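# Rehang the T-shirt properly on its hanger

## Task

The T-shirt currently dangles by one shoulder from a hanger; dress it back onto that same hanger so it sits about centred, with the hook poking out of the neck opening, each hanger tip tucked inside one shoulder, and the outer third of both hanger arms hidden under the shirt. That hanger has to end up hanging level and motionless on the rail, roughly perpendicular to it. Every other hanger must still be on the rail at the end, and the rack, which is free-standing, must remain upright close to its starting spot.

## Robot and tools

Robot: two six-joint arms, left_arm and right_arm, each ending in a parallel two-finger gripper with a wrist camera. Joint order per arm, always: waist (joint1), shoulder (joint2), elbow (joint3), wrist pitch (joint4), wrist yaw (joint5), wrist roll (joint6). The shoulder sign is flipped relative to the URDF in everything you send and read, so its stated range 0.000 to 3.142 becomes -3.142 to 0.000 in your numbers. Other stated ranges (URDF signs, rad): waist -2.618 to 3.054, elbow 0.000 to 3.142, wrist pitch -1.571 to 1.571, wrist yaw -1.571 to 1.571, wrist roll -2.094 to 2.094; real ends may differ by up to 0.059 rad.

Frames: scene frame has its origin at table-top height midway between the nominal bases, +z up, +x out over the table, left_arm toward +y (not tied to image left/right). Calibrated bases: left_arm at (-0.001, +0.362, +0.024) m, right_arm at (+0.002, -0.235, +0.048) m, both essentially unrotated. Each arm's end_effector_position, end_effector_quat_wxyz and wrist camera pose are reported in that arm's own base frame; fixed cameras and the table use the scene frame. Printed hand poses can be a few cm off. Fingers point along gripper +z and open along its y axis; end_effector_position is the pinch point about 1 cm behind the fingertips.

Row format (both tools): a single flat list of 14 numbers, each in [-1, 1]: left_arm's six joint values then its opening, then right_arm's six joints and opening. The six joint values are offsets, scaled so 1.0 equals 1.202 rad (waist), 1.258 (shoulder), 1.3 (elbow), 2.073 (wrist pitch), 2.022 (wrist yaw and wrist roll). They are measured from the Joint targets shown at the start of the action or move, not from the previous row, so sending the same offset again moves further. 0 for all six joints holds (re-commands) an arm. Opening is absolute, not an offset: +1 fully open, -1 closed; to leave a gripper unchanged resend its current command, since 0 means half-open.

execute_actions(actions, cameras): actions is a list of actions; each action is a list of up to 15 rows, one per 1/30 s step, the last row repeated to fill 15 steps. Any action pushing a joint more than 0.059 rad beyond its range (from the start targets) is rejected for both arms; a malformed action or a failing first action rejects the whole call. An empty list just reports state. cameras: list of names (cam_head_left, cam_head_right, cam_high, cam_low, cam_left_wrist, cam_right_wrist), omitted/null/["all"] for all, [] for none.

move(target, speed, blend, opening_speed, blocking, cameras): target is one 14-number row or a list of up to 15 rows, all offsets from the same current Joint targets. Joints travel together, so grippers trace curves; paths take at least 0.5 s and those over 10 s fall short. speed: rad/s for the joint with farthest to go, 0.01 to 2, default 0.5, one value or one per target. blend: rad of corner rounding per target, default 0 (stop at each). opening_speed: gripper opening rate per second on the -1..1 scale, at least 0.2; use a low value when closing on cloth. blocking=false returns after about 0.5 s while motion continues. The move does not avoid obstacles or the other arm; faster moves and targets set deep past contact press harder. Result adds a move: line: done, off_target (resting over 0.035 rad away), moving, held or fault, plus limits=held and the worst joint error per arm.

wait(seconds 0 to 10): arms keep last command; a running move carries on. stop(): brakes the running move. zoom_image(camera, region [x0, y0, x1, y1] pixels, max 504x504) magnifies part of a camera's latest image (images are 672x504). read_manual(section="licences") returns only licence text. finished_scene(scene: current scene number) ends the scene irreversibly; the goal must hold without the robot.

Results: Joint positions and Joint velocities per arm (rad, rad/s, then finger gap in m, 0.094 open); Joint targets, the base for your next offsets; Tool commands; grip_measured on the opening scale; Joint torques (N m, positive toward larger position, with offsets and noise; first three wrap at ±28); step readings for action calls. Lines to note: "joint sent to its limit", "joint command not followed" (clearance check altered targets), "within noise" velocities, MOTOR HOT (75 °C), OVER-TEMPERATURE FAULT (90 °C, arm folds and idles; 100 °C it goes limp).

Motion limits: each step a joint's target may lead its measured angle by at most 0.202 (waist), 0.258 (shoulder), 0.3 (elbow), 0.573 (wrist pitch), 0.522 (yaw, roll) rad, and targets putting the gripper over 200 mm from where it is get scaled back; big offsets need several actions. Tiny turns may not start. To end a push or after being dragged, command targets back beyond the measured positions.

Gripping: closing below about 0.05 under the first-touch reading means full force (roughly 50 to 64 N per pad); soft items compress much further. Release by commanding well above grip_measured.

Avoid: dropping the shirt or anything leaving the table, releasing moving items, fast collisions, heavy pressing, arms striking each other (can fail the scene), knocking hangers off the rail or tipping/shifting the rack, and long stretched or straining poses that overheat motors. Occasional brief tugs on held items may occur.

Each tool is called after ">>>" as name([rows], argument=value, ...), one row to a line, values as JSON.

## Session

>>> execute_actions(actions=[])

Scene clock: 0.00 s.
left_arm: end_effector_position=(+0.3815, +0.0002, +0.4059) grip_measured=+1.000 end_effector_quat_wxyz=(+0.705, +0.001, +0.709, -0.003) | right_arm: end_effector_position=(+0.3816, +0.0000, +0.4058) grip_measured=+1.000 end_effector_quat_wxyz=(+0.705, +0.001, +0.709, -0.003)
Joint positions: left_arm=[0 -1.047 1.047 -0.006 0.004 -0.003 0.094] | right_arm=[0 -1.047 1.047 -0.005 0.005 -0.003 0.094]
Joint velocities: within noise
Joint torques (N m): no reading
Motor temperatures (°C): left_arm=[29 37 39 37 29 27 28] | right_arm=[26 35 34 35 29 32 28]
Heat: left arm: 39 °C; right arm: 35 °C.
Joint targets: left_arm=[0.000 -1.042 1.050 -0.014 0.000 0.001] | right_arm=[0.000 -1.038 1.062 0.009 0.000 0.001]
Tool commands: left_gripper/opening=+1.0 right_gripper/opening=+1.0

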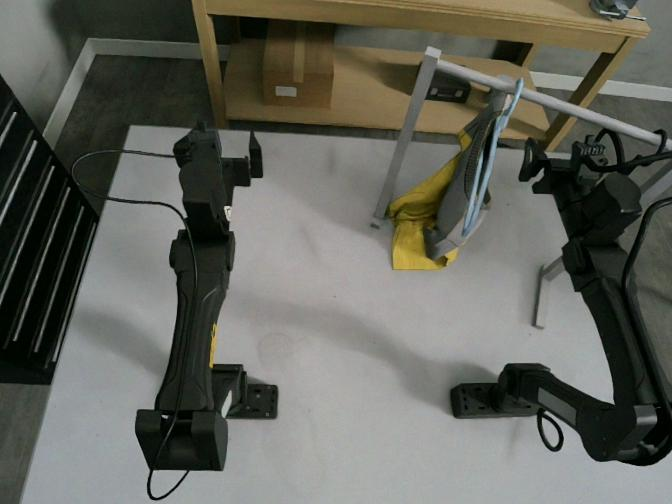

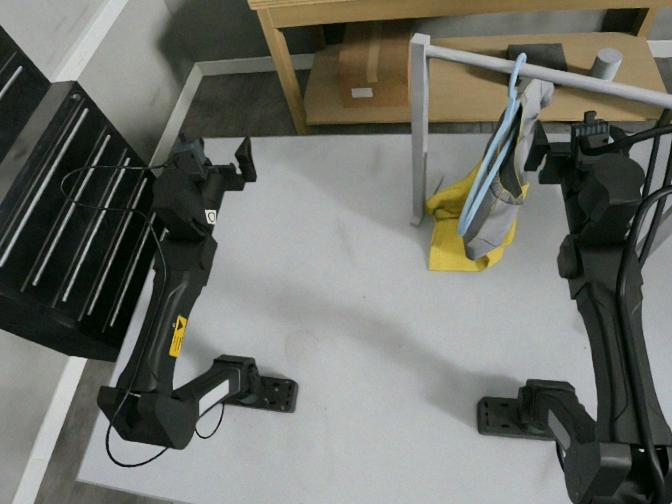

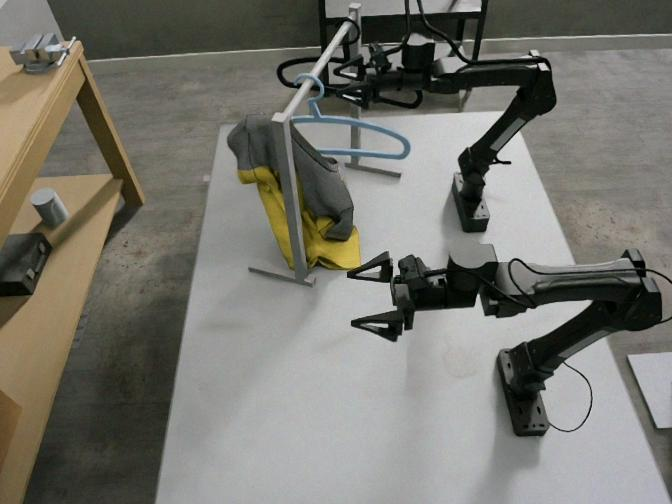

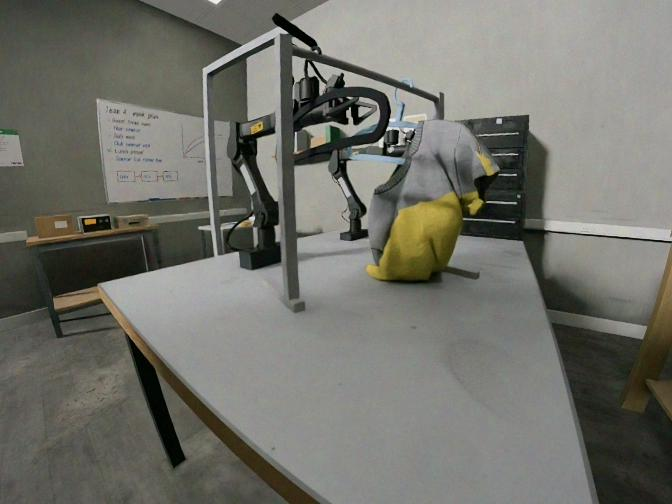

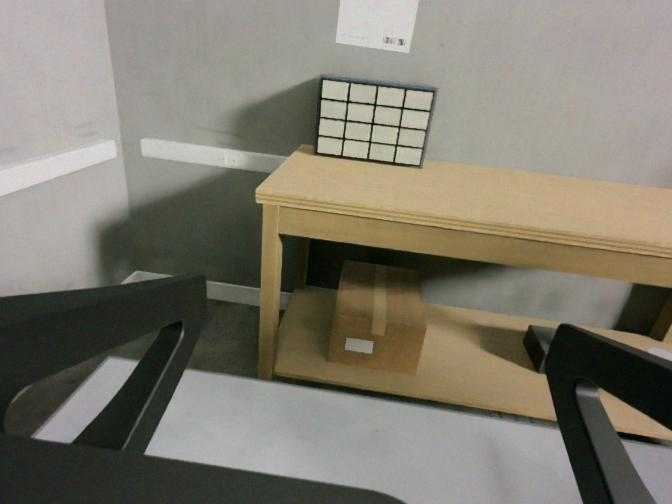

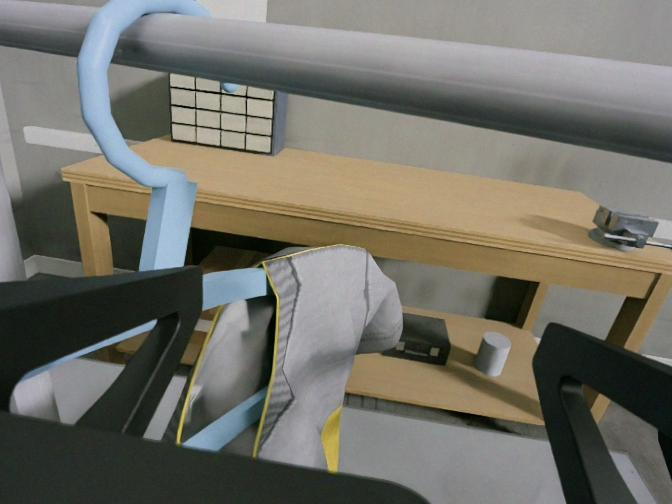

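>>> zoom_image(camera="cam_head_right", region=[392, 30, 572, 290])

>>> zoom_image(camera="cam_high", region=[200, 20, 430, 300])

>>> zoom_image(camera="cam_head_left", region=[360, 40, 560, 290])

>>> zoom_image(camera="cam_low", region=[320, 60, 540, 300])

Scaled by 1.938 from the camera's 672x504 image, which has a finer 960x720 frame.

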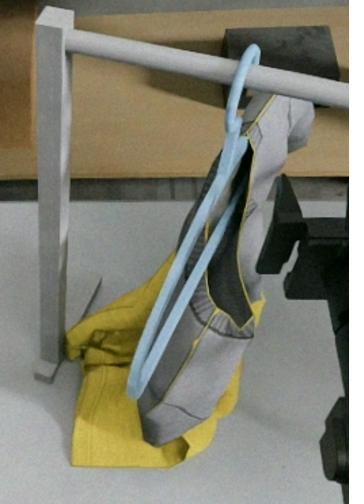

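Scaled by 1.800 from the camera's 672x504 image, which has a finer 960x720 frame.

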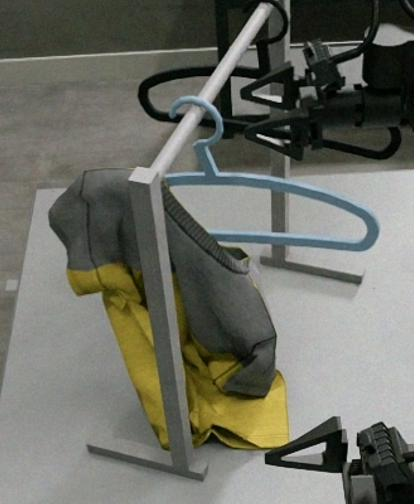

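Scaled by 2.016 from the camera's 672x504 image, which has a finer 960x720 frame.

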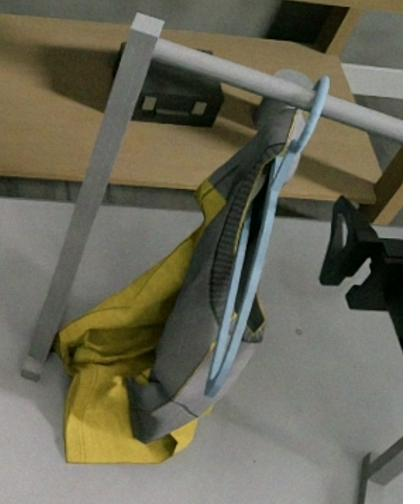

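Scaled by 2.100 from the camera's 672x504 image, which has a finer 960x720 frame.

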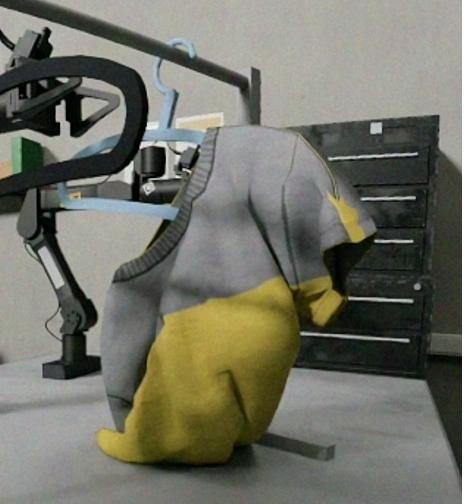

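>>> move(target=[-0.849, 0.191, 0.049, -0.313, 0, 0, 1, 0.166, 0.351, -0.063, -0.358, -0.173, 0, 1], speed=0.9)

Scene clock: 8.77 s.
left_arm: end_effector_position=(+0.1541, -0.2482, +0.3521) grip_measured=+1.000 end_effector_quat_wxyz=(+0.504, +0.397, +0.712, -0.284) | right_arm: end_effector_position=(+0.2173, +0.1034, +0.3412) grip_measured=+1.000 end_effector_quat_wxyz=(+0.561, -0.176, +0.787, +0.190)
Joint positions: left_arm=[-1.016 -0.81 1.086 -0.612 0.004 -0.003 0.094] | right_arm=[0.194 -0.604 0.993 -0.711 -0.335 -0.003 0.094]
Joint velocities: within noise
Joint torques (N m): left_arm=[-0.43 0.73 11.28 1.41 0.04 0.05] | right_arm=[0.42 -1.47 4.62 1.12 -0.13 -0.02]
Motor temperatures (°C): left_arm=[29 37 39 38 29 27 28] | right_arm=[26 35 34 37 29 32 28]
Heat: left arm: 39 °C; right arm: 37 °C.
Joint targets: left_arm=[-1.020 -0.802 1.113 -0.663 0.000 0.001] | right_arm=[0.199 -0.596 0.980 -0.734 -0.350 0.001]
move: off_target (left_arm); left_arm: the wrist pitch is farthest, 0.051 rad from its target

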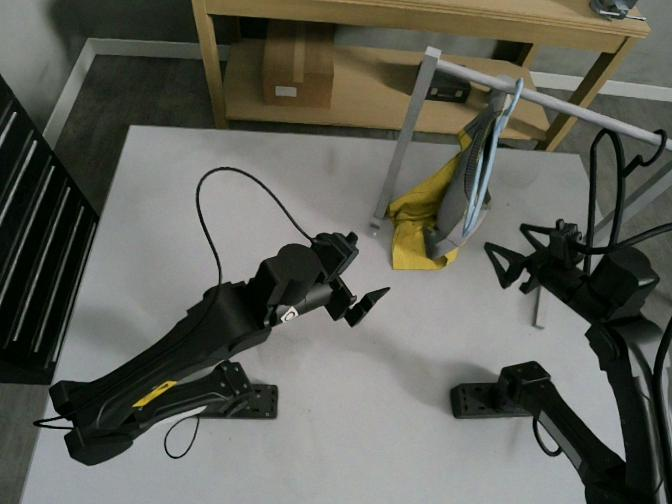

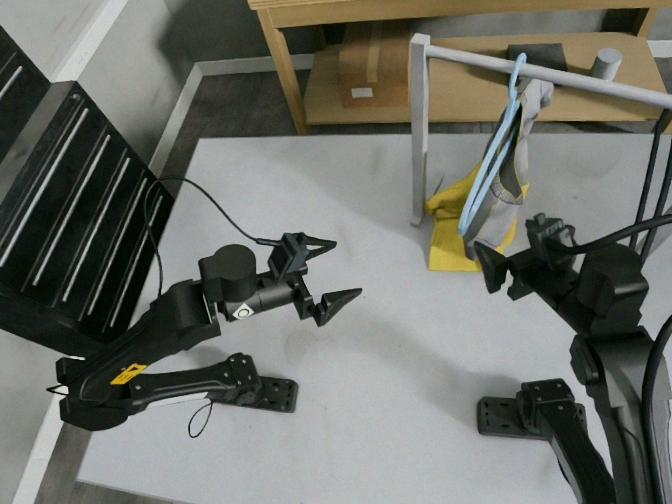

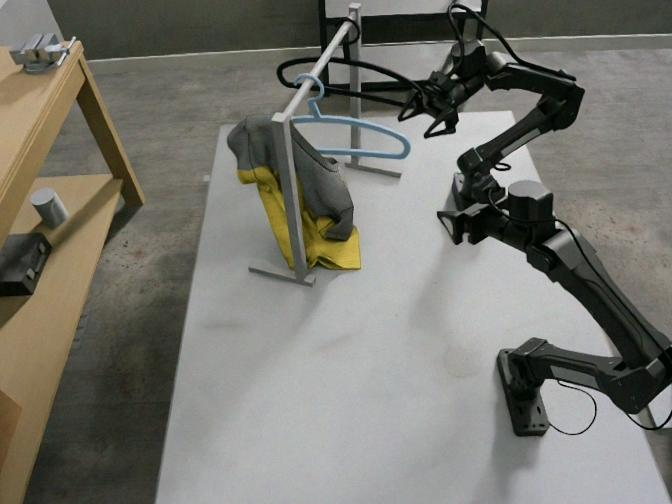

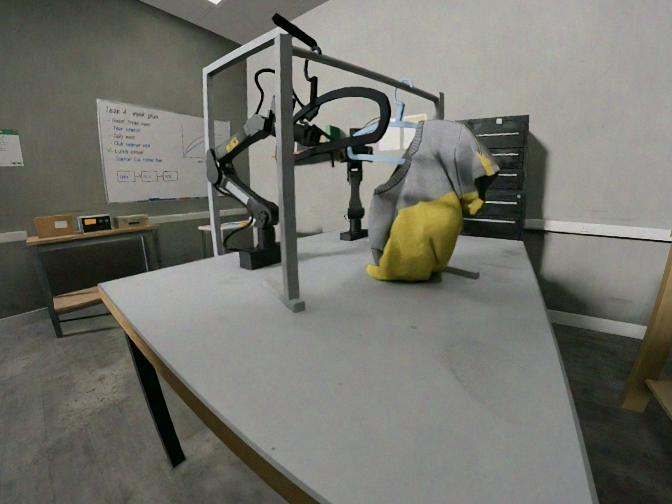

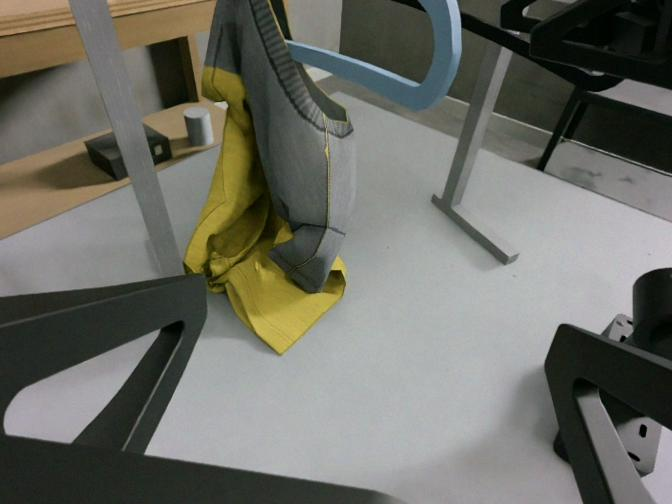

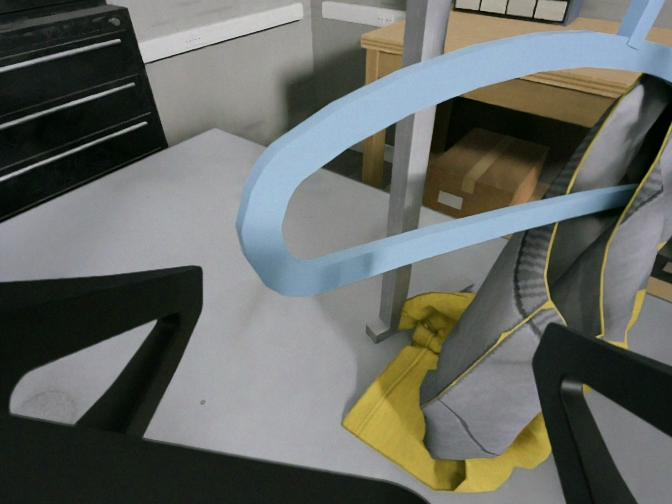

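>>> move([
  [0,0,0,0,0,0,1, 0.001,0.051,-0.3846,0.2344,0.272,0.1,1],
  [0,0,0,0,0,0,1, 0.2546,-0.2191,-0.4005,0.4081,0.4192,0.1973,1],
], speed=0.9, blend=0.15, cameras=["cam_head_right", "cam_left_wrist", "cam_right_wrist"])

Scene clock: 13.70 s.
left_arm: end_effector_position=(+0.1540, -0.2481, +0.3518) grip_measured=+1.000 end_effector_quat_wxyz=(+0.504, +0.397, +0.713, -0.284) | right_arm: end_effector_position=(+0.3154, +0.0800, +0.2050) grip_measured=+1.000 end_effector_quat_wxyz=(+0.591, +0.095, +0.798, +0.068)
Joint positions: left_arm=[-1.016 -0.81 1.086 -0.613 0.004 -0.003 0.094] | right_arm=[0.502 -0.874 0.472 0.065 0.481 0.394 0.094]
Joint velocities: within noise
Joint torques (N m): left_arm=[-0.29 0.43 11.34 1.44 0.01 0.03] | right_arm=[0.31 1.07 5.67 1.72 0.2 0.06]
Motor temperatures (°C): left_arm=[29 37 40 38 29 27 28] | right_arm=[26 35 34 38 29 32 28]
Heat: left arm: 40 °C; right arm: 38 °C.
Joint targets: left_arm=[-1.020 -0.802 1.113 -0.663 0.000 0.001] | right_arm=[0.506 -0.872 0.459 0.112 0.498 0.400]
move: off_target (left_arm, right_arm); left_arm: the wrist pitch is farthest, 0.050 rad from its target; right_arm: the wrist pitch is farthest, 0.047 rad from its target
Images, in order (width x height): cam_head_right 672x504, cam_left_wrist 672x504, cam_right_wrist 672x504.

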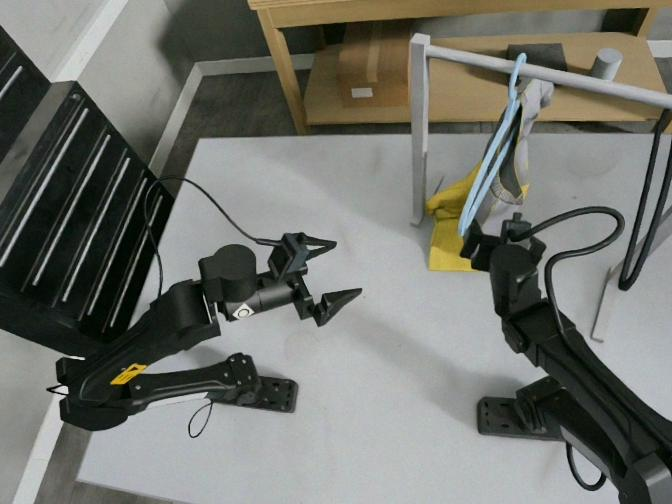

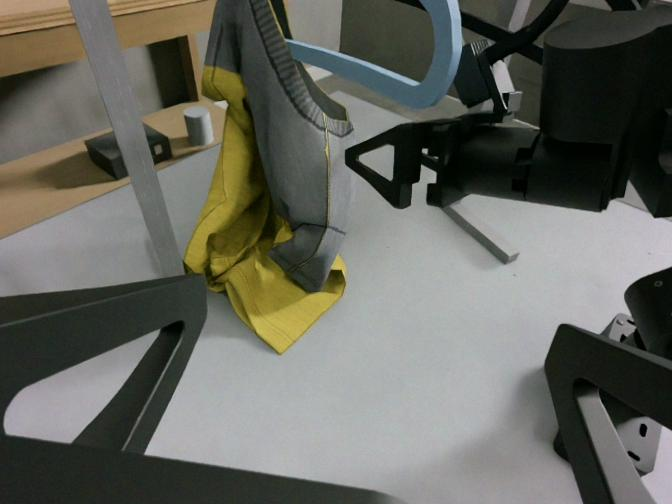

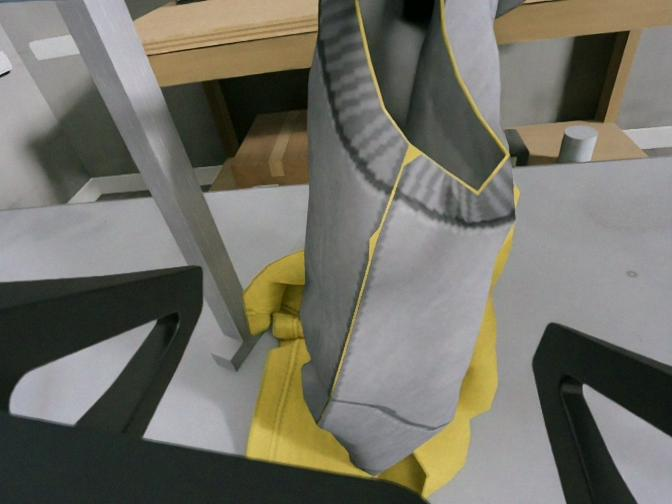

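>>> move(target=[0,0,0,0,0,0,1, -0.013,-0.3537,0.0743,0.1684,0.0895,0,1], speed=0.5, cameras=["cam_left_wrist", "cam_right_wrist"])

Scene clock: 16.50 s.
left_arm: end_effector_position=(+0.1540, -0.2481, +0.3518) grip_measured=+1.000 end_effector_quat_wxyz=(+0.504, +0.397, +0.713, -0.284) | right_arm: end_effector_position=(+0.3704, +0.0773, +0.1617) grip_measured=+1.000 end_effector_quat_wxyz=(+0.594, +0.142, +0.792, -0.014)
Joint positions: left_arm=[-1.016 -0.81 1.086 -0.613 0.004 -0.003 0.094] | right_arm=[0.496 -1.313 0.515 0.416 0.66 0.396 0.094]
Joint velocities: within noise
Joint torques (N m): left_arm=[-0.39 0.49 11.19 1.43 0 0.01] | right_arm=[-0.49 3.6 8.91 1.63 0.27 0.05]
Motor temperatures (°C): left_arm=[29 37 40 39 29 27 28] | right_arm=[26 35 35 38 29 32 28]
Heat: left arm: 40 °C; right arm: 38 °C.
Joint targets: left_arm=[-1.020 -0.802 1.113 -0.663 0.000 0.001] | right_arm=[0.490 -1.317 0.556 0.461 0.679 0.400]
move: off_target (left_arm, right_arm); left_arm: the wrist pitch is farthest, 0.050 rad from its target; right_arm: the wrist pitch is farthest, 0.045 rad from its target
Images, in order (width x height): cam_left_wrist 672x504, cam_right_wrist 672x504.

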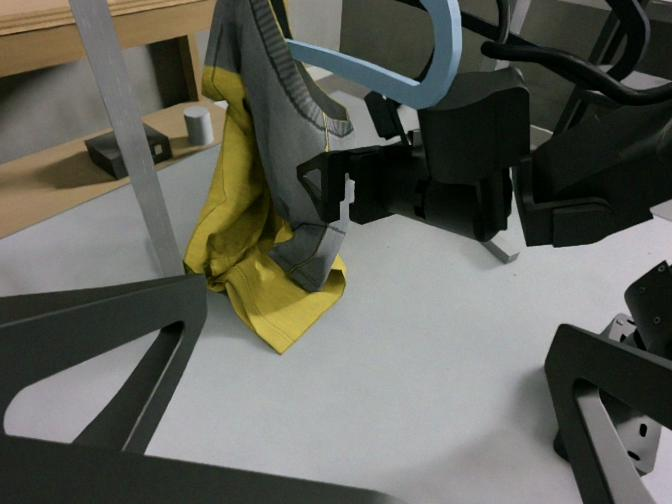

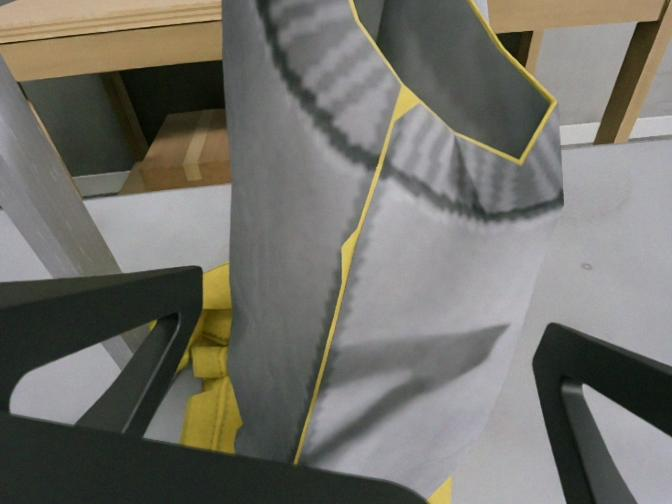

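>>> move([
  [0,0,0,0,0,0,1, -0.005,-0.003,0.035,0.025,0.0095,0,1],
  [0,0,0,0,0,0,1, -0.005,-0.003,0.035,0.025,0.0095,0,-1],
], speed=0.5, opening_speed=2.0, cameras=["cam_left_wrist", "cam_right_wrist", "cam_high"])

Scene clock: 20.10 s.
left_arm: end_effector_position=(+0.1540, -0.2481, +0.3518) grip_measured=+1.000 end_effector_quat_wxyz=(+0.504, +0.397, +0.713, -0.284) | right_arm: end_effector_position=(+0.3820, +0.0776, +0.1934) grip_measured=-0.990 end_effector_quat_wxyz=(+0.627, +0.165, +0.762, +0.002)
Joint positions: left_arm=[-1.016 -0.81 1.086 -0.613 0.004 -0.003 0.094] | right_arm=[0.49 -1.313 0.564 0.469 0.682 0.396 0]
Joint velocities: within noise
Joint torques (N m): left_arm=[-0.34 0.73 11.18 1.41 -0.01 0.01] | right_arm=[-0.5 3.41 8.72 1.65 0.22 0.04]
Motor temperatures (°C): left_arm=[29 37 40 39 29 27 28] | right_arm=[26 35 35 39 29 32 28]
Heat: left arm: 40 °C; right arm: 39 °C.
Joint targets: left_arm=[-1.020 -0.802 1.113 -0.663 0.000 0.001] | right_arm=[0.484 -1.321 0.601 0.513 0.698 0.400]
move: off_target (left_arm, right_arm); target 2's new numbers were sent with right_arm's wrist pitch 0.044 rad from that target; left_arm: the wrist pitch is farthest, 0.050 rad from its target; right_arm: the wrist pitch is farthest, 0.044 rad from its target
Images, in order (width x height): cam_high 672x504, cam_left_wrist 672x504, cam_right_wrist 672x504.

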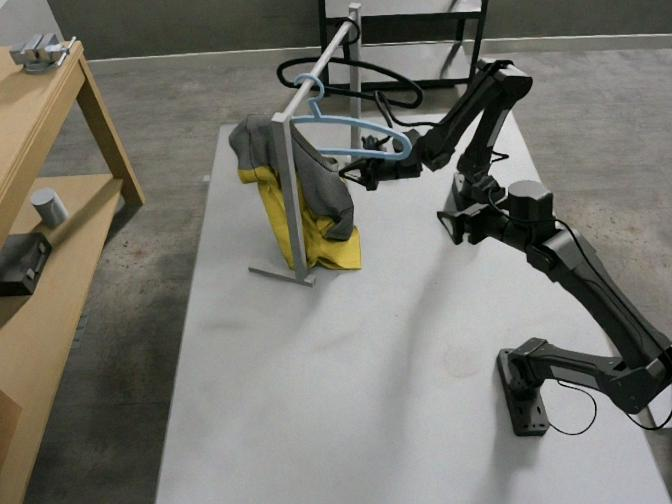

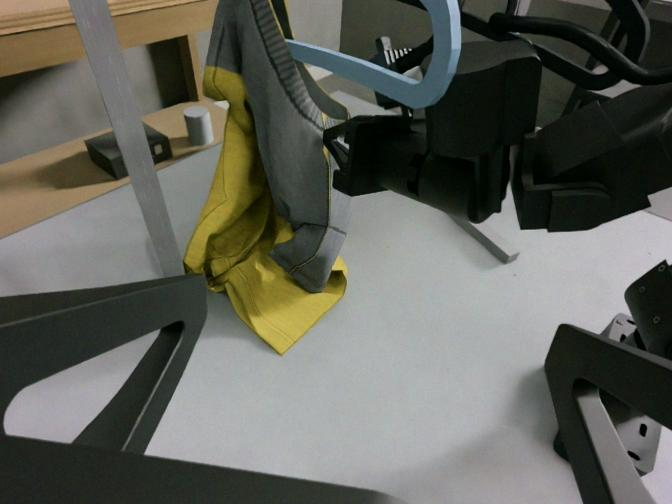

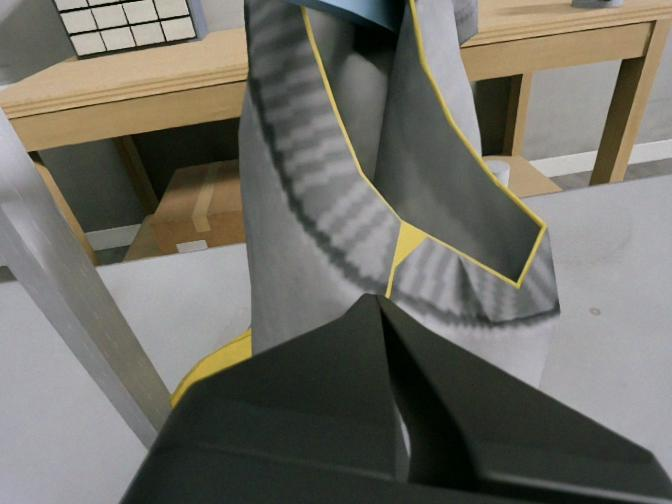

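>>> move([
  [0,0,0,0,0,0,1, 0,0,0,0,0,0,0.9],
  [0,0,0,0,0,0,1, -0.0577,-0.0946,0.0428,0.0209,-0.0354,0,0.9],
  [0,0,0,0,0,0,1, -0.0577,-0.0946,0.0428,0.0209,-0.0354,0,-1],
], speed=0.4, opening_speed=2.5, cameras=["cam_left_wrist", "cam_right_wrist", "cam_high"])

Scene clock: 23.77 s.
left_arm: end_effector_position=(+0.1540, -0.2481, +0.3518) grip_measured=+1.000 end_effector_quat_wxyz=(+0.504, +0.397, +0.713, -0.284) | right_arm: end_effector_position=(+0.4075, +0.0682, +0.1782) grip_measured=-0.970 end_effector_quat_wxyz=(+0.615, +0.173, +0.769, -0.005)
Joint positions: left_arm=[-1.016 -0.81 1.086 -0.613 0.004 -0.003 0.094] | right_arm=[0.419 -1.433 0.616 0.513 0.626 0.396 0.001]
Joint velocities: within noise
Joint torques (N m): left_arm=[-0.23 0.4 11.14 1.44 -0.01 -0.01] | right_arm=[-0.39 4.51 8.87 1.65 0.06 0.04]
Motor temperatures (°C): left_arm=[29 37 40 39 29 27 28] | right_arm=[26 35 35 40 29 32 28]
Heat: left arm: 40 °C; right arm: 40 °C.
Joint targets: left_arm=[-1.020 -0.802 1.113 -0.663 0.000 0.001] | right_arm=[0.414 -1.440 0.657 0.557 0.626 0.400]
move: off_target (left_arm, right_arm); target 3's new numbers were sent with right_arm's wrist pitch 0.045 rad from that target; left_arm: the wrist pitch is farthest, 0.050 rad from its target; right_arm: the wrist pitch is farthest, 0.043 rad from its target
Images, in order (width x height): cam_high 672x504, cam_left_wrist 672x504, cam_right_wrist 672x504.

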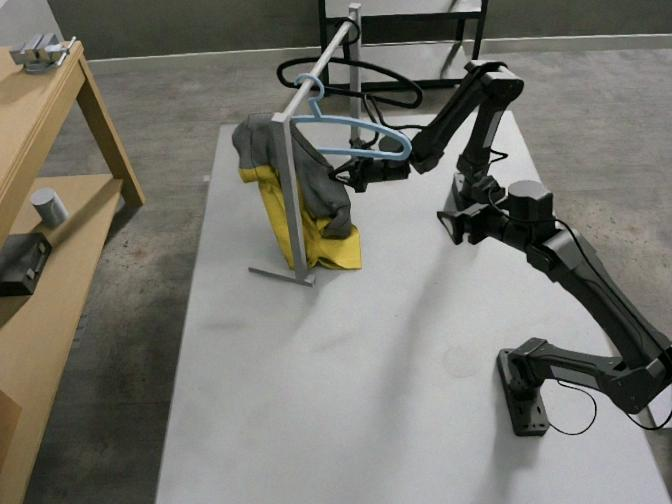

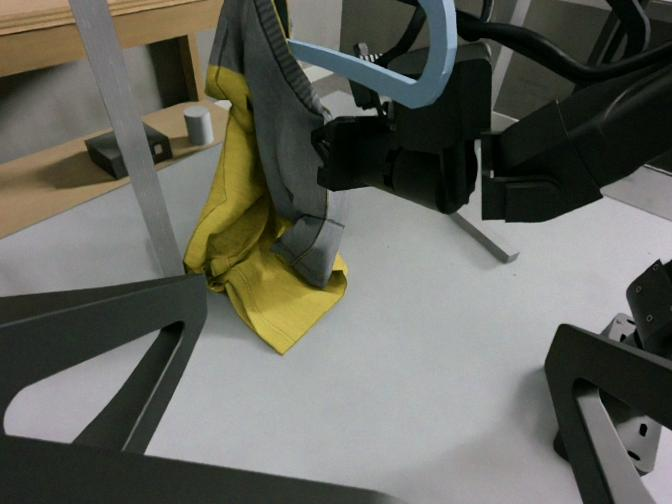

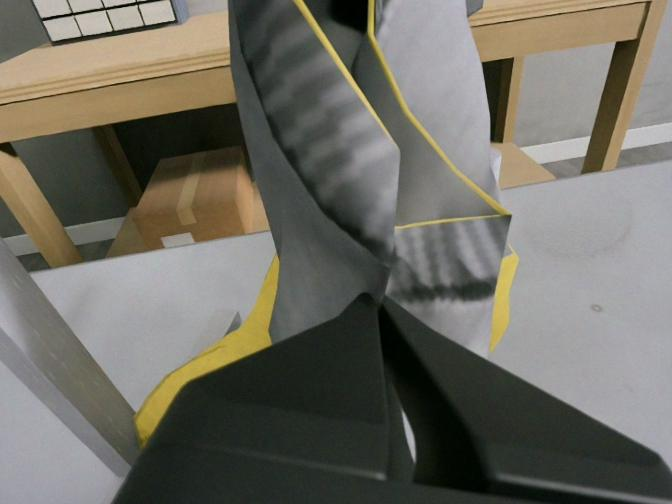

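>>> move([
  [0,0,0,0,0,0,1, 0.0765,0.4515,-0.1523,-0.2147,-0.0633,0,-1],
  [0,0,0,0,0,0,1, 0.042,0.7562,0.0792,-0.5581,-0.3096,0.0989,-1],
], speed=0.5, blend=0.15, cameras=["cam_left_wrist", "cam_right_wrist", "cam_high", "cam_head_left"])

Scene clock: 30.90 s.
left_arm: end_effector_position=(+0.1539, -0.2480, +0.3514) grip_measured=+1.000 end_effector_quat_wxyz=(+0.503, +0.397, +0.713, -0.283) | right_arm: end_effector_position=(+0.2208, +0.1102, +0.2704) grip_measured=-0.972 end_effector_quat_wxyz=(+0.494, +0.056, +0.820, +0.284)
Joint positions: left_arm=[-1.016 -0.81 1.086 -0.615 0.004 -0.003 0.094] | right_arm=[0.47 -0.499 0.721 -0.579 0.016 0.597 0.001]
Joint velocities: within noise
Joint torques (N m): left_arm=[-0.42 0.44 11.29 1.47 0 0.05] | right_arm=[-0.39 -1.22 8.88 1.14 -0.11 0.01]
Motor temperatures (°C): left_arm=[29 37 40 39 29 27 28] | right_arm=[26 35 36 40 29 32 29]
Heat: left arm: 40 °C; right arm: 40 °C.
Joint targets: left_arm=[-1.020 -0.802 1.113 -0.663 0.000 0.001] | right_arm=[0.465 -0.488 0.760 -0.600 0.000 0.600]
move: off_target (left_arm, right_arm); left_arm: the wrist pitch is farthest, 0.048 rad from its target; right_arm: the elbow is farthest, 0.039 rad from its target
Images, in order (width x height): cam_head_left 672x504, cam_high 672x504, cam_left_wrist 672x504, cam_right_wrist 672x504.

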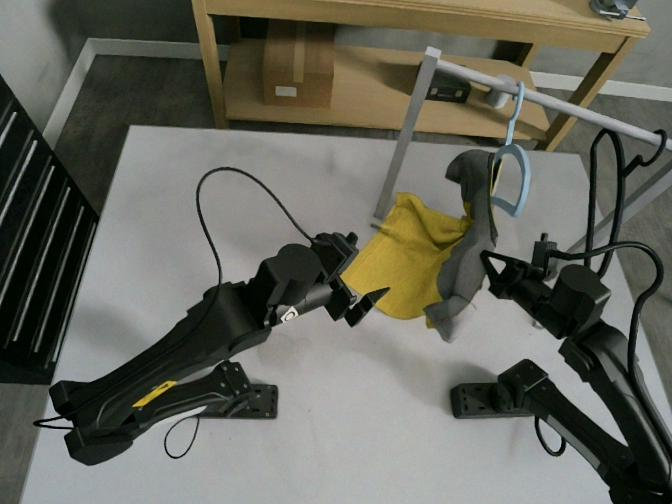

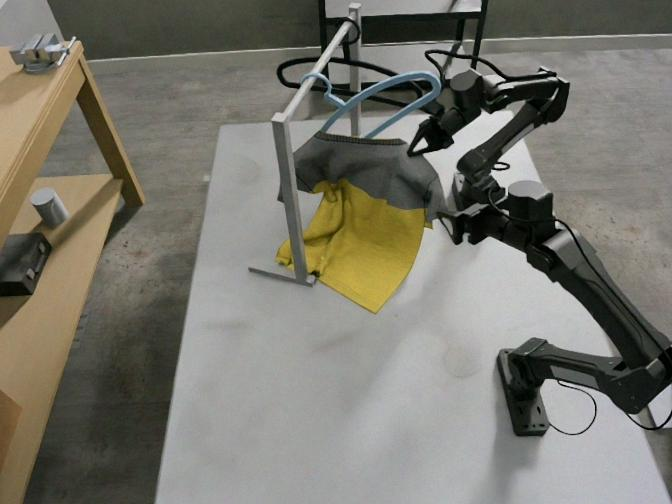

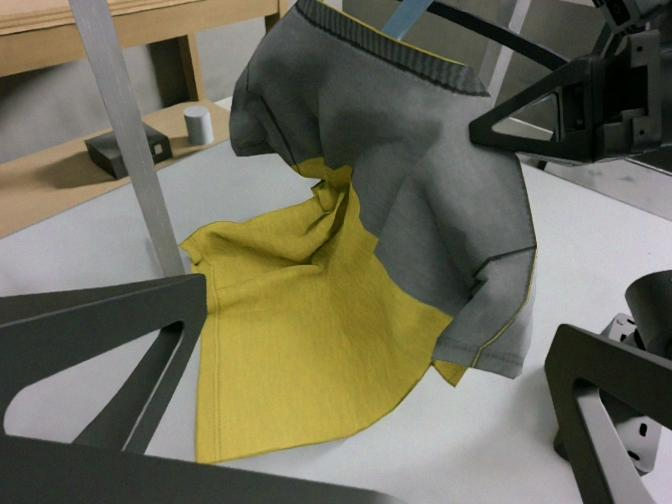

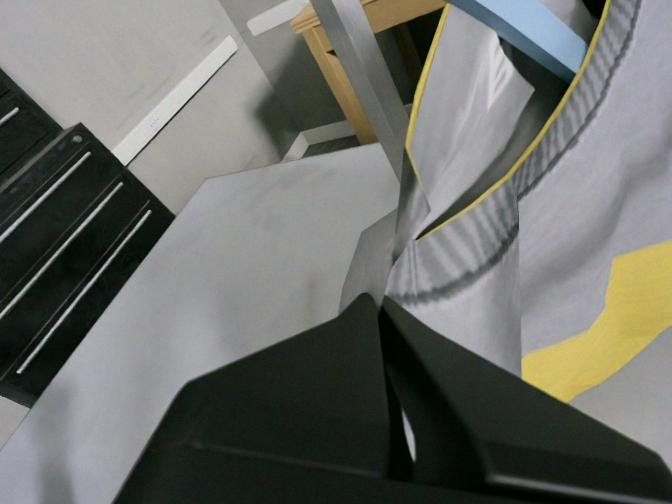

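>>> move(target=[0,0,0,0,0,0,1, 0.2546,-0.5016,0.8577,-0.3521,0,0.1484,-1], speed=0.5, cameras=["cam_left_wrist", "cam_right_wrist", "cam_high", "cam_head_left", "cam_low"])

Scene clock: 36.40 s.
left_arm: end_effector_position=(+0.1539, -0.2480, +0.3514) grip_measured=+1.000 end_effector_quat_wxyz=(+0.503, +0.397, +0.713, -0.283) | right_arm: end_effector_position=(+0.1850, +0.1756, +0.4222) grip_measured=-0.972 end_effector_quat_wxyz=(+0.318, +0.062, +0.882, +0.341)
Joint positions: left_arm=[-1.016 -0.81 1.086 -0.615 0.004 -0.003 0.094] | right_arm=[0.763 -1.12 1.838 -1.319 0.011 0.897 0.001]
Joint velocities: within noise
Joint torques (N m): left_arm=[-0.54 0.62 11.15 1.45 0.01 0.04] | right_arm=[0.59 0.21 6.93 1.13 -0.05 0.03]
Motor temperatures (°C): left_arm=[29 37 40 39 29 27 28] | right_arm=[26 35 36 39 29 32 29]
Heat: left arm: 40 °C; right arm: 39 °C.
Joint targets: left_arm=[-1.020 -0.802 1.113 -0.663 0.000 0.001] | right_arm=[0.771 -1.119 1.875 -1.330 0.000 0.900]
move: off_target (left_arm, right_arm); left_arm: the wrist pitch is farthest, 0.048 rad from its target; right_arm: the elbow is farthest, 0.037 rad from its target
Images, in order (width x height): cam_head_left 672x504, cam_high 672x504, cam_low 672x504, cam_left_wrist 672x504, cam_right_wrist 672x504.

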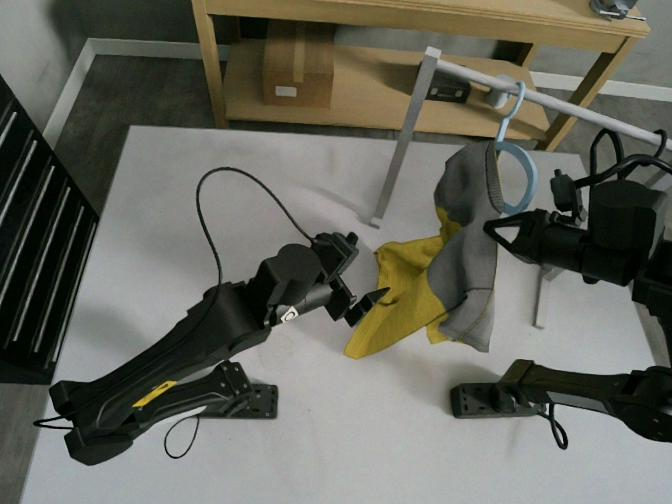

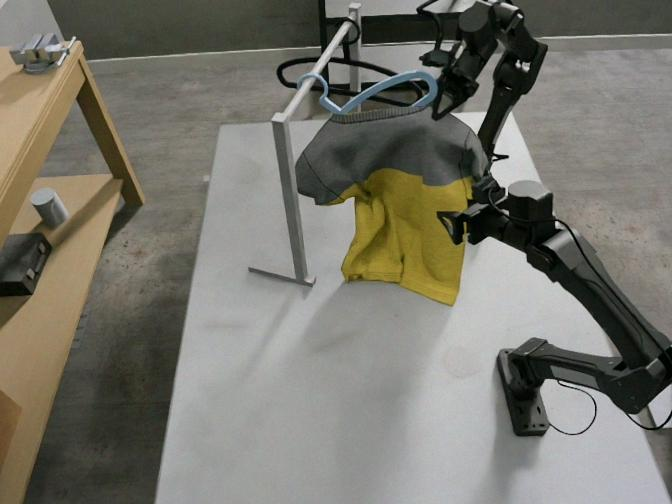

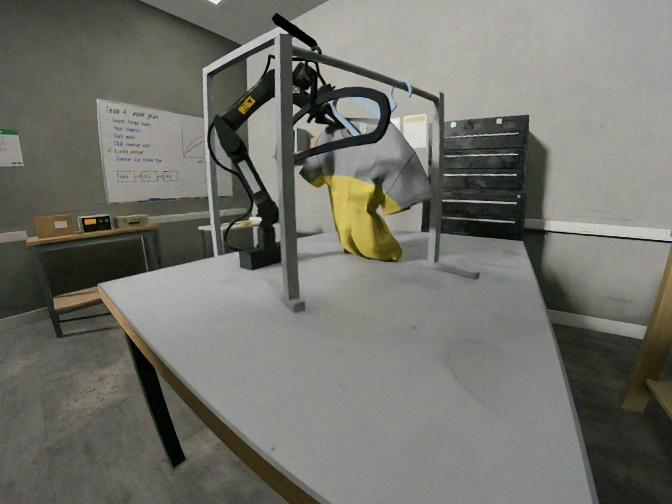

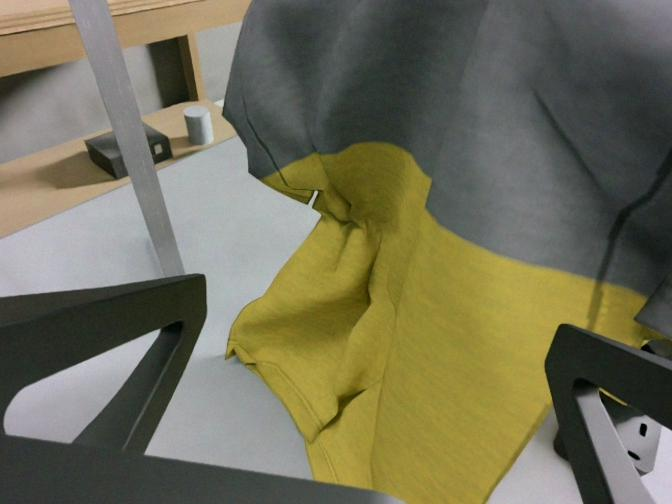

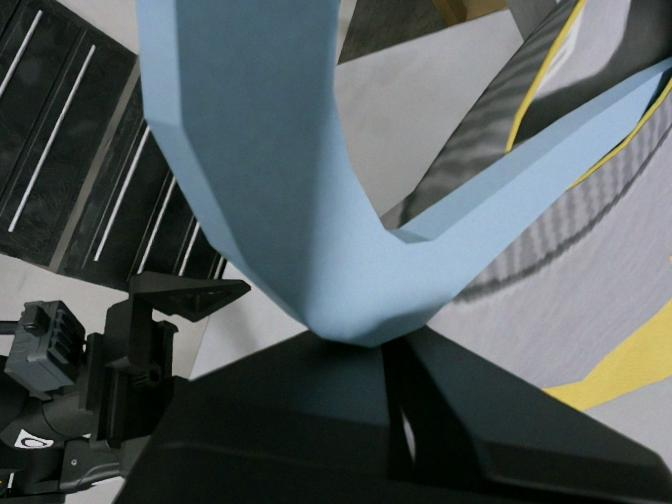

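>>> move([
  [0,0,0,0,0,0,1, 0.0541,0.0199,0.0454,0.0087,0,0.0495,-1],
  [0,0,0,0,0,0,1, 0.03,-0.0437,0.1985,-0.0014,0,0.0989,-1],
], speed=0.3, blend=0.03, cameras=["cam_left_wrist", "cam_right_wrist", "cam_high", "cam_head_left"])

Scene clock: 40.50 s.
left_arm: end_effector_position=(+0.1539, -0.2480, +0.3514) grip_measured=+1.000 end_effector_quat_wxyz=(+0.503, +0.397, +0.713, -0.283) | right_arm: end_effector_position=(+0.1707, +0.1778, +0.4957) grip_measured=-0.972 end_effector_quat_wxyz=(+0.322, +0.123, +0.826, +0.446)
Joint positions: left_arm=[-1.016 -0.81 1.086 -0.615 0.004 -0.003 0.094] | right_arm=[0.81 -1.176 2.1 -1.331 0.011 1.098 0.001]
Joint velocities: within noise
Joint torques (N m): left_arm=[-0.36 0.62 11.08 1.44 0 0.05] | right_arm=[-0.27 -0.16 5.82 1.28 -0.06 0.01]
Motor temperatures (°C): left_arm=[29 37 40 39 29 27 28] | right_arm=[26 35 35 39 29 31 29]
Heat: left arm: 40 °C; right arm: 39 °C.
Joint targets: left_arm=[-1.020 -0.802 1.113 -0.663 0.000 0.001] | right_arm=[0.807 -1.174 2.133 -1.333 0.000 1.100]
move: off_target (left_arm); left_arm: the wrist pitch is farthest, 0.048 rad from its target
Images, in order (width x height): cam_head_left 672x504, cam_high 672x504, cam_left_wrist 672x504, cam_right_wrist 672x504.

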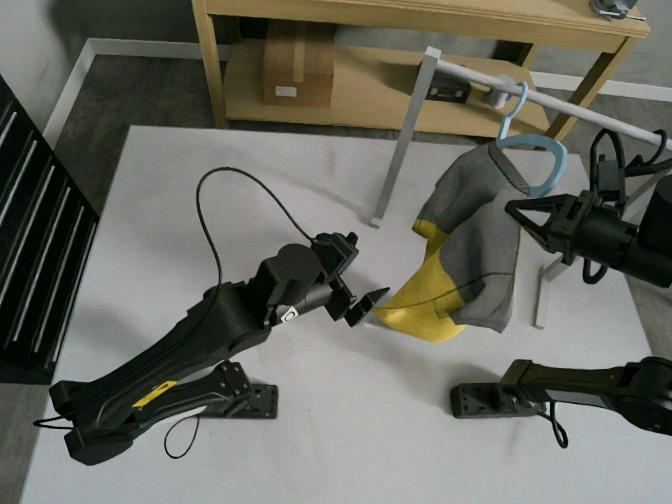

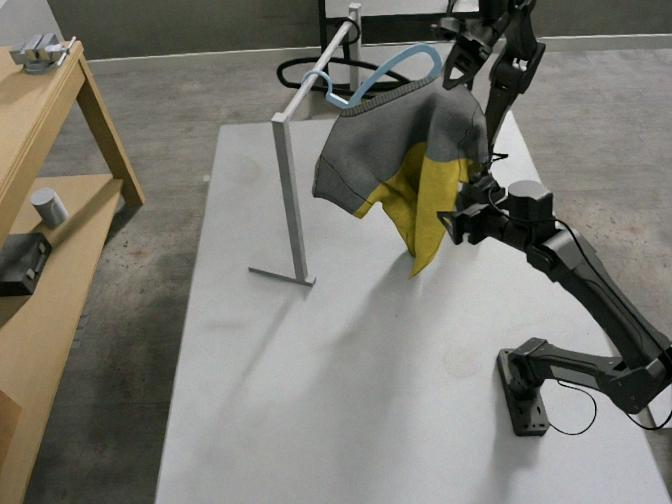

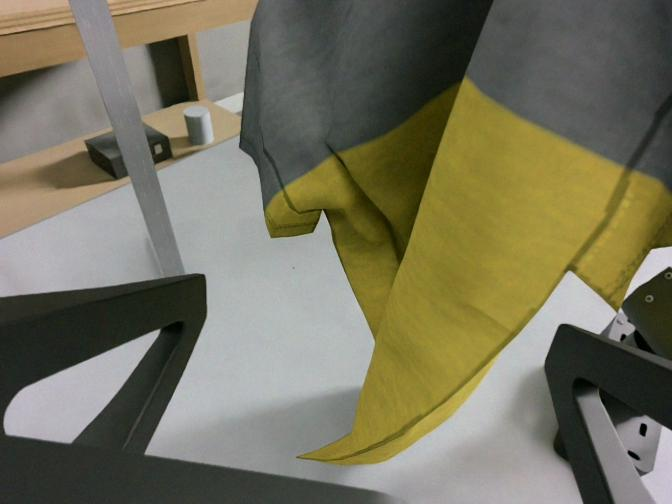

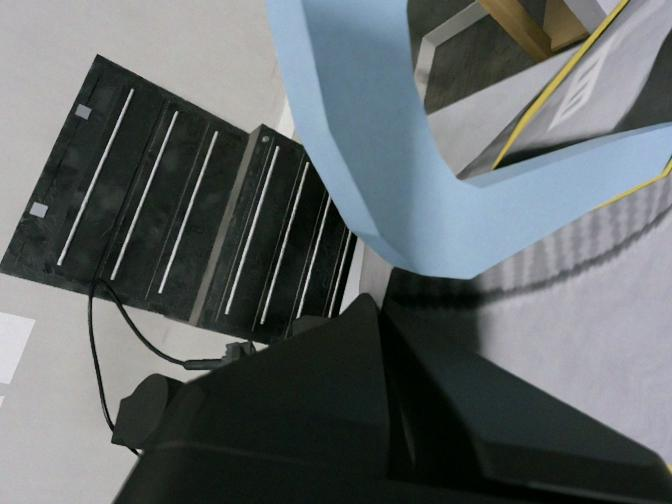

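>>> move([
  [0,0,0,0,0,0,1, -0.03,0.0437,-0.1985,0.0014,0,-0.0989,-1],
  [0.06,-0.22,0.22,0.03,0.06,-0.16,1, -0.26,0.50,-0.98,0.31,0.0,-0.2473,-1],
], speed=[0.4, 0.7], blend=0.1, cameras=["cam_high"])

Scene clock: 45.10 s.
left_arm: end_effector_position=(+0.1849, -0.2924, +0.4019) grip_measured=+1.000 end_effector_quat_wxyz=(+0.444, +0.282, +0.759, -0.383) | right_arm: end_effector_position=(+0.2095, +0.1130, +0.2897) grip_measured=-0.972 end_effector_quat_wxyz=(+0.465, +0.052, +0.837, +0.284)
Joint positions: left_arm=[-0.954 -1.072 1.369 -0.616 0.109 -0.32 0.094] | right_arm=[0.499 -0.559 0.871 -0.731 0.011 0.615 0.001]
Joint velocities: within noise
Joint torques (N m): left_arm=[0.51 1.39 11.51 2.03 0.13 -0.02] | right_arm=[-0.38 -0.94 4.9 1.68 -0.05 -0.16]
Motor temperatures (°C): left_arm=[29 37 40 39 29 27 28] | right_arm=[26 35 35 40 29 31 29]
Heat: left arm: 40 °C; right arm: 40 °C.
Joint targets: left_arm=[-0.948 -1.079 1.399 -0.601 0.121 -0.323] | right_arm=[0.495 -0.546 0.859 -0.690 0.000 0.600]
move: off_target (right_arm); right_arm: the wrist pitch is farthest, 0.041 rad from its target
Images, in order (width x height): cam_high 672x504.

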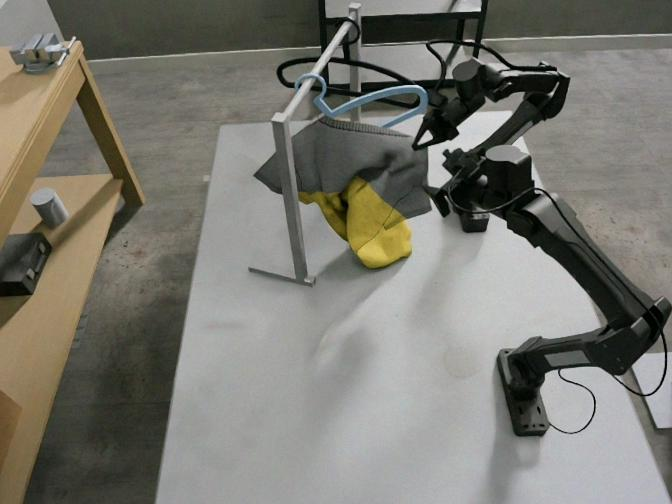

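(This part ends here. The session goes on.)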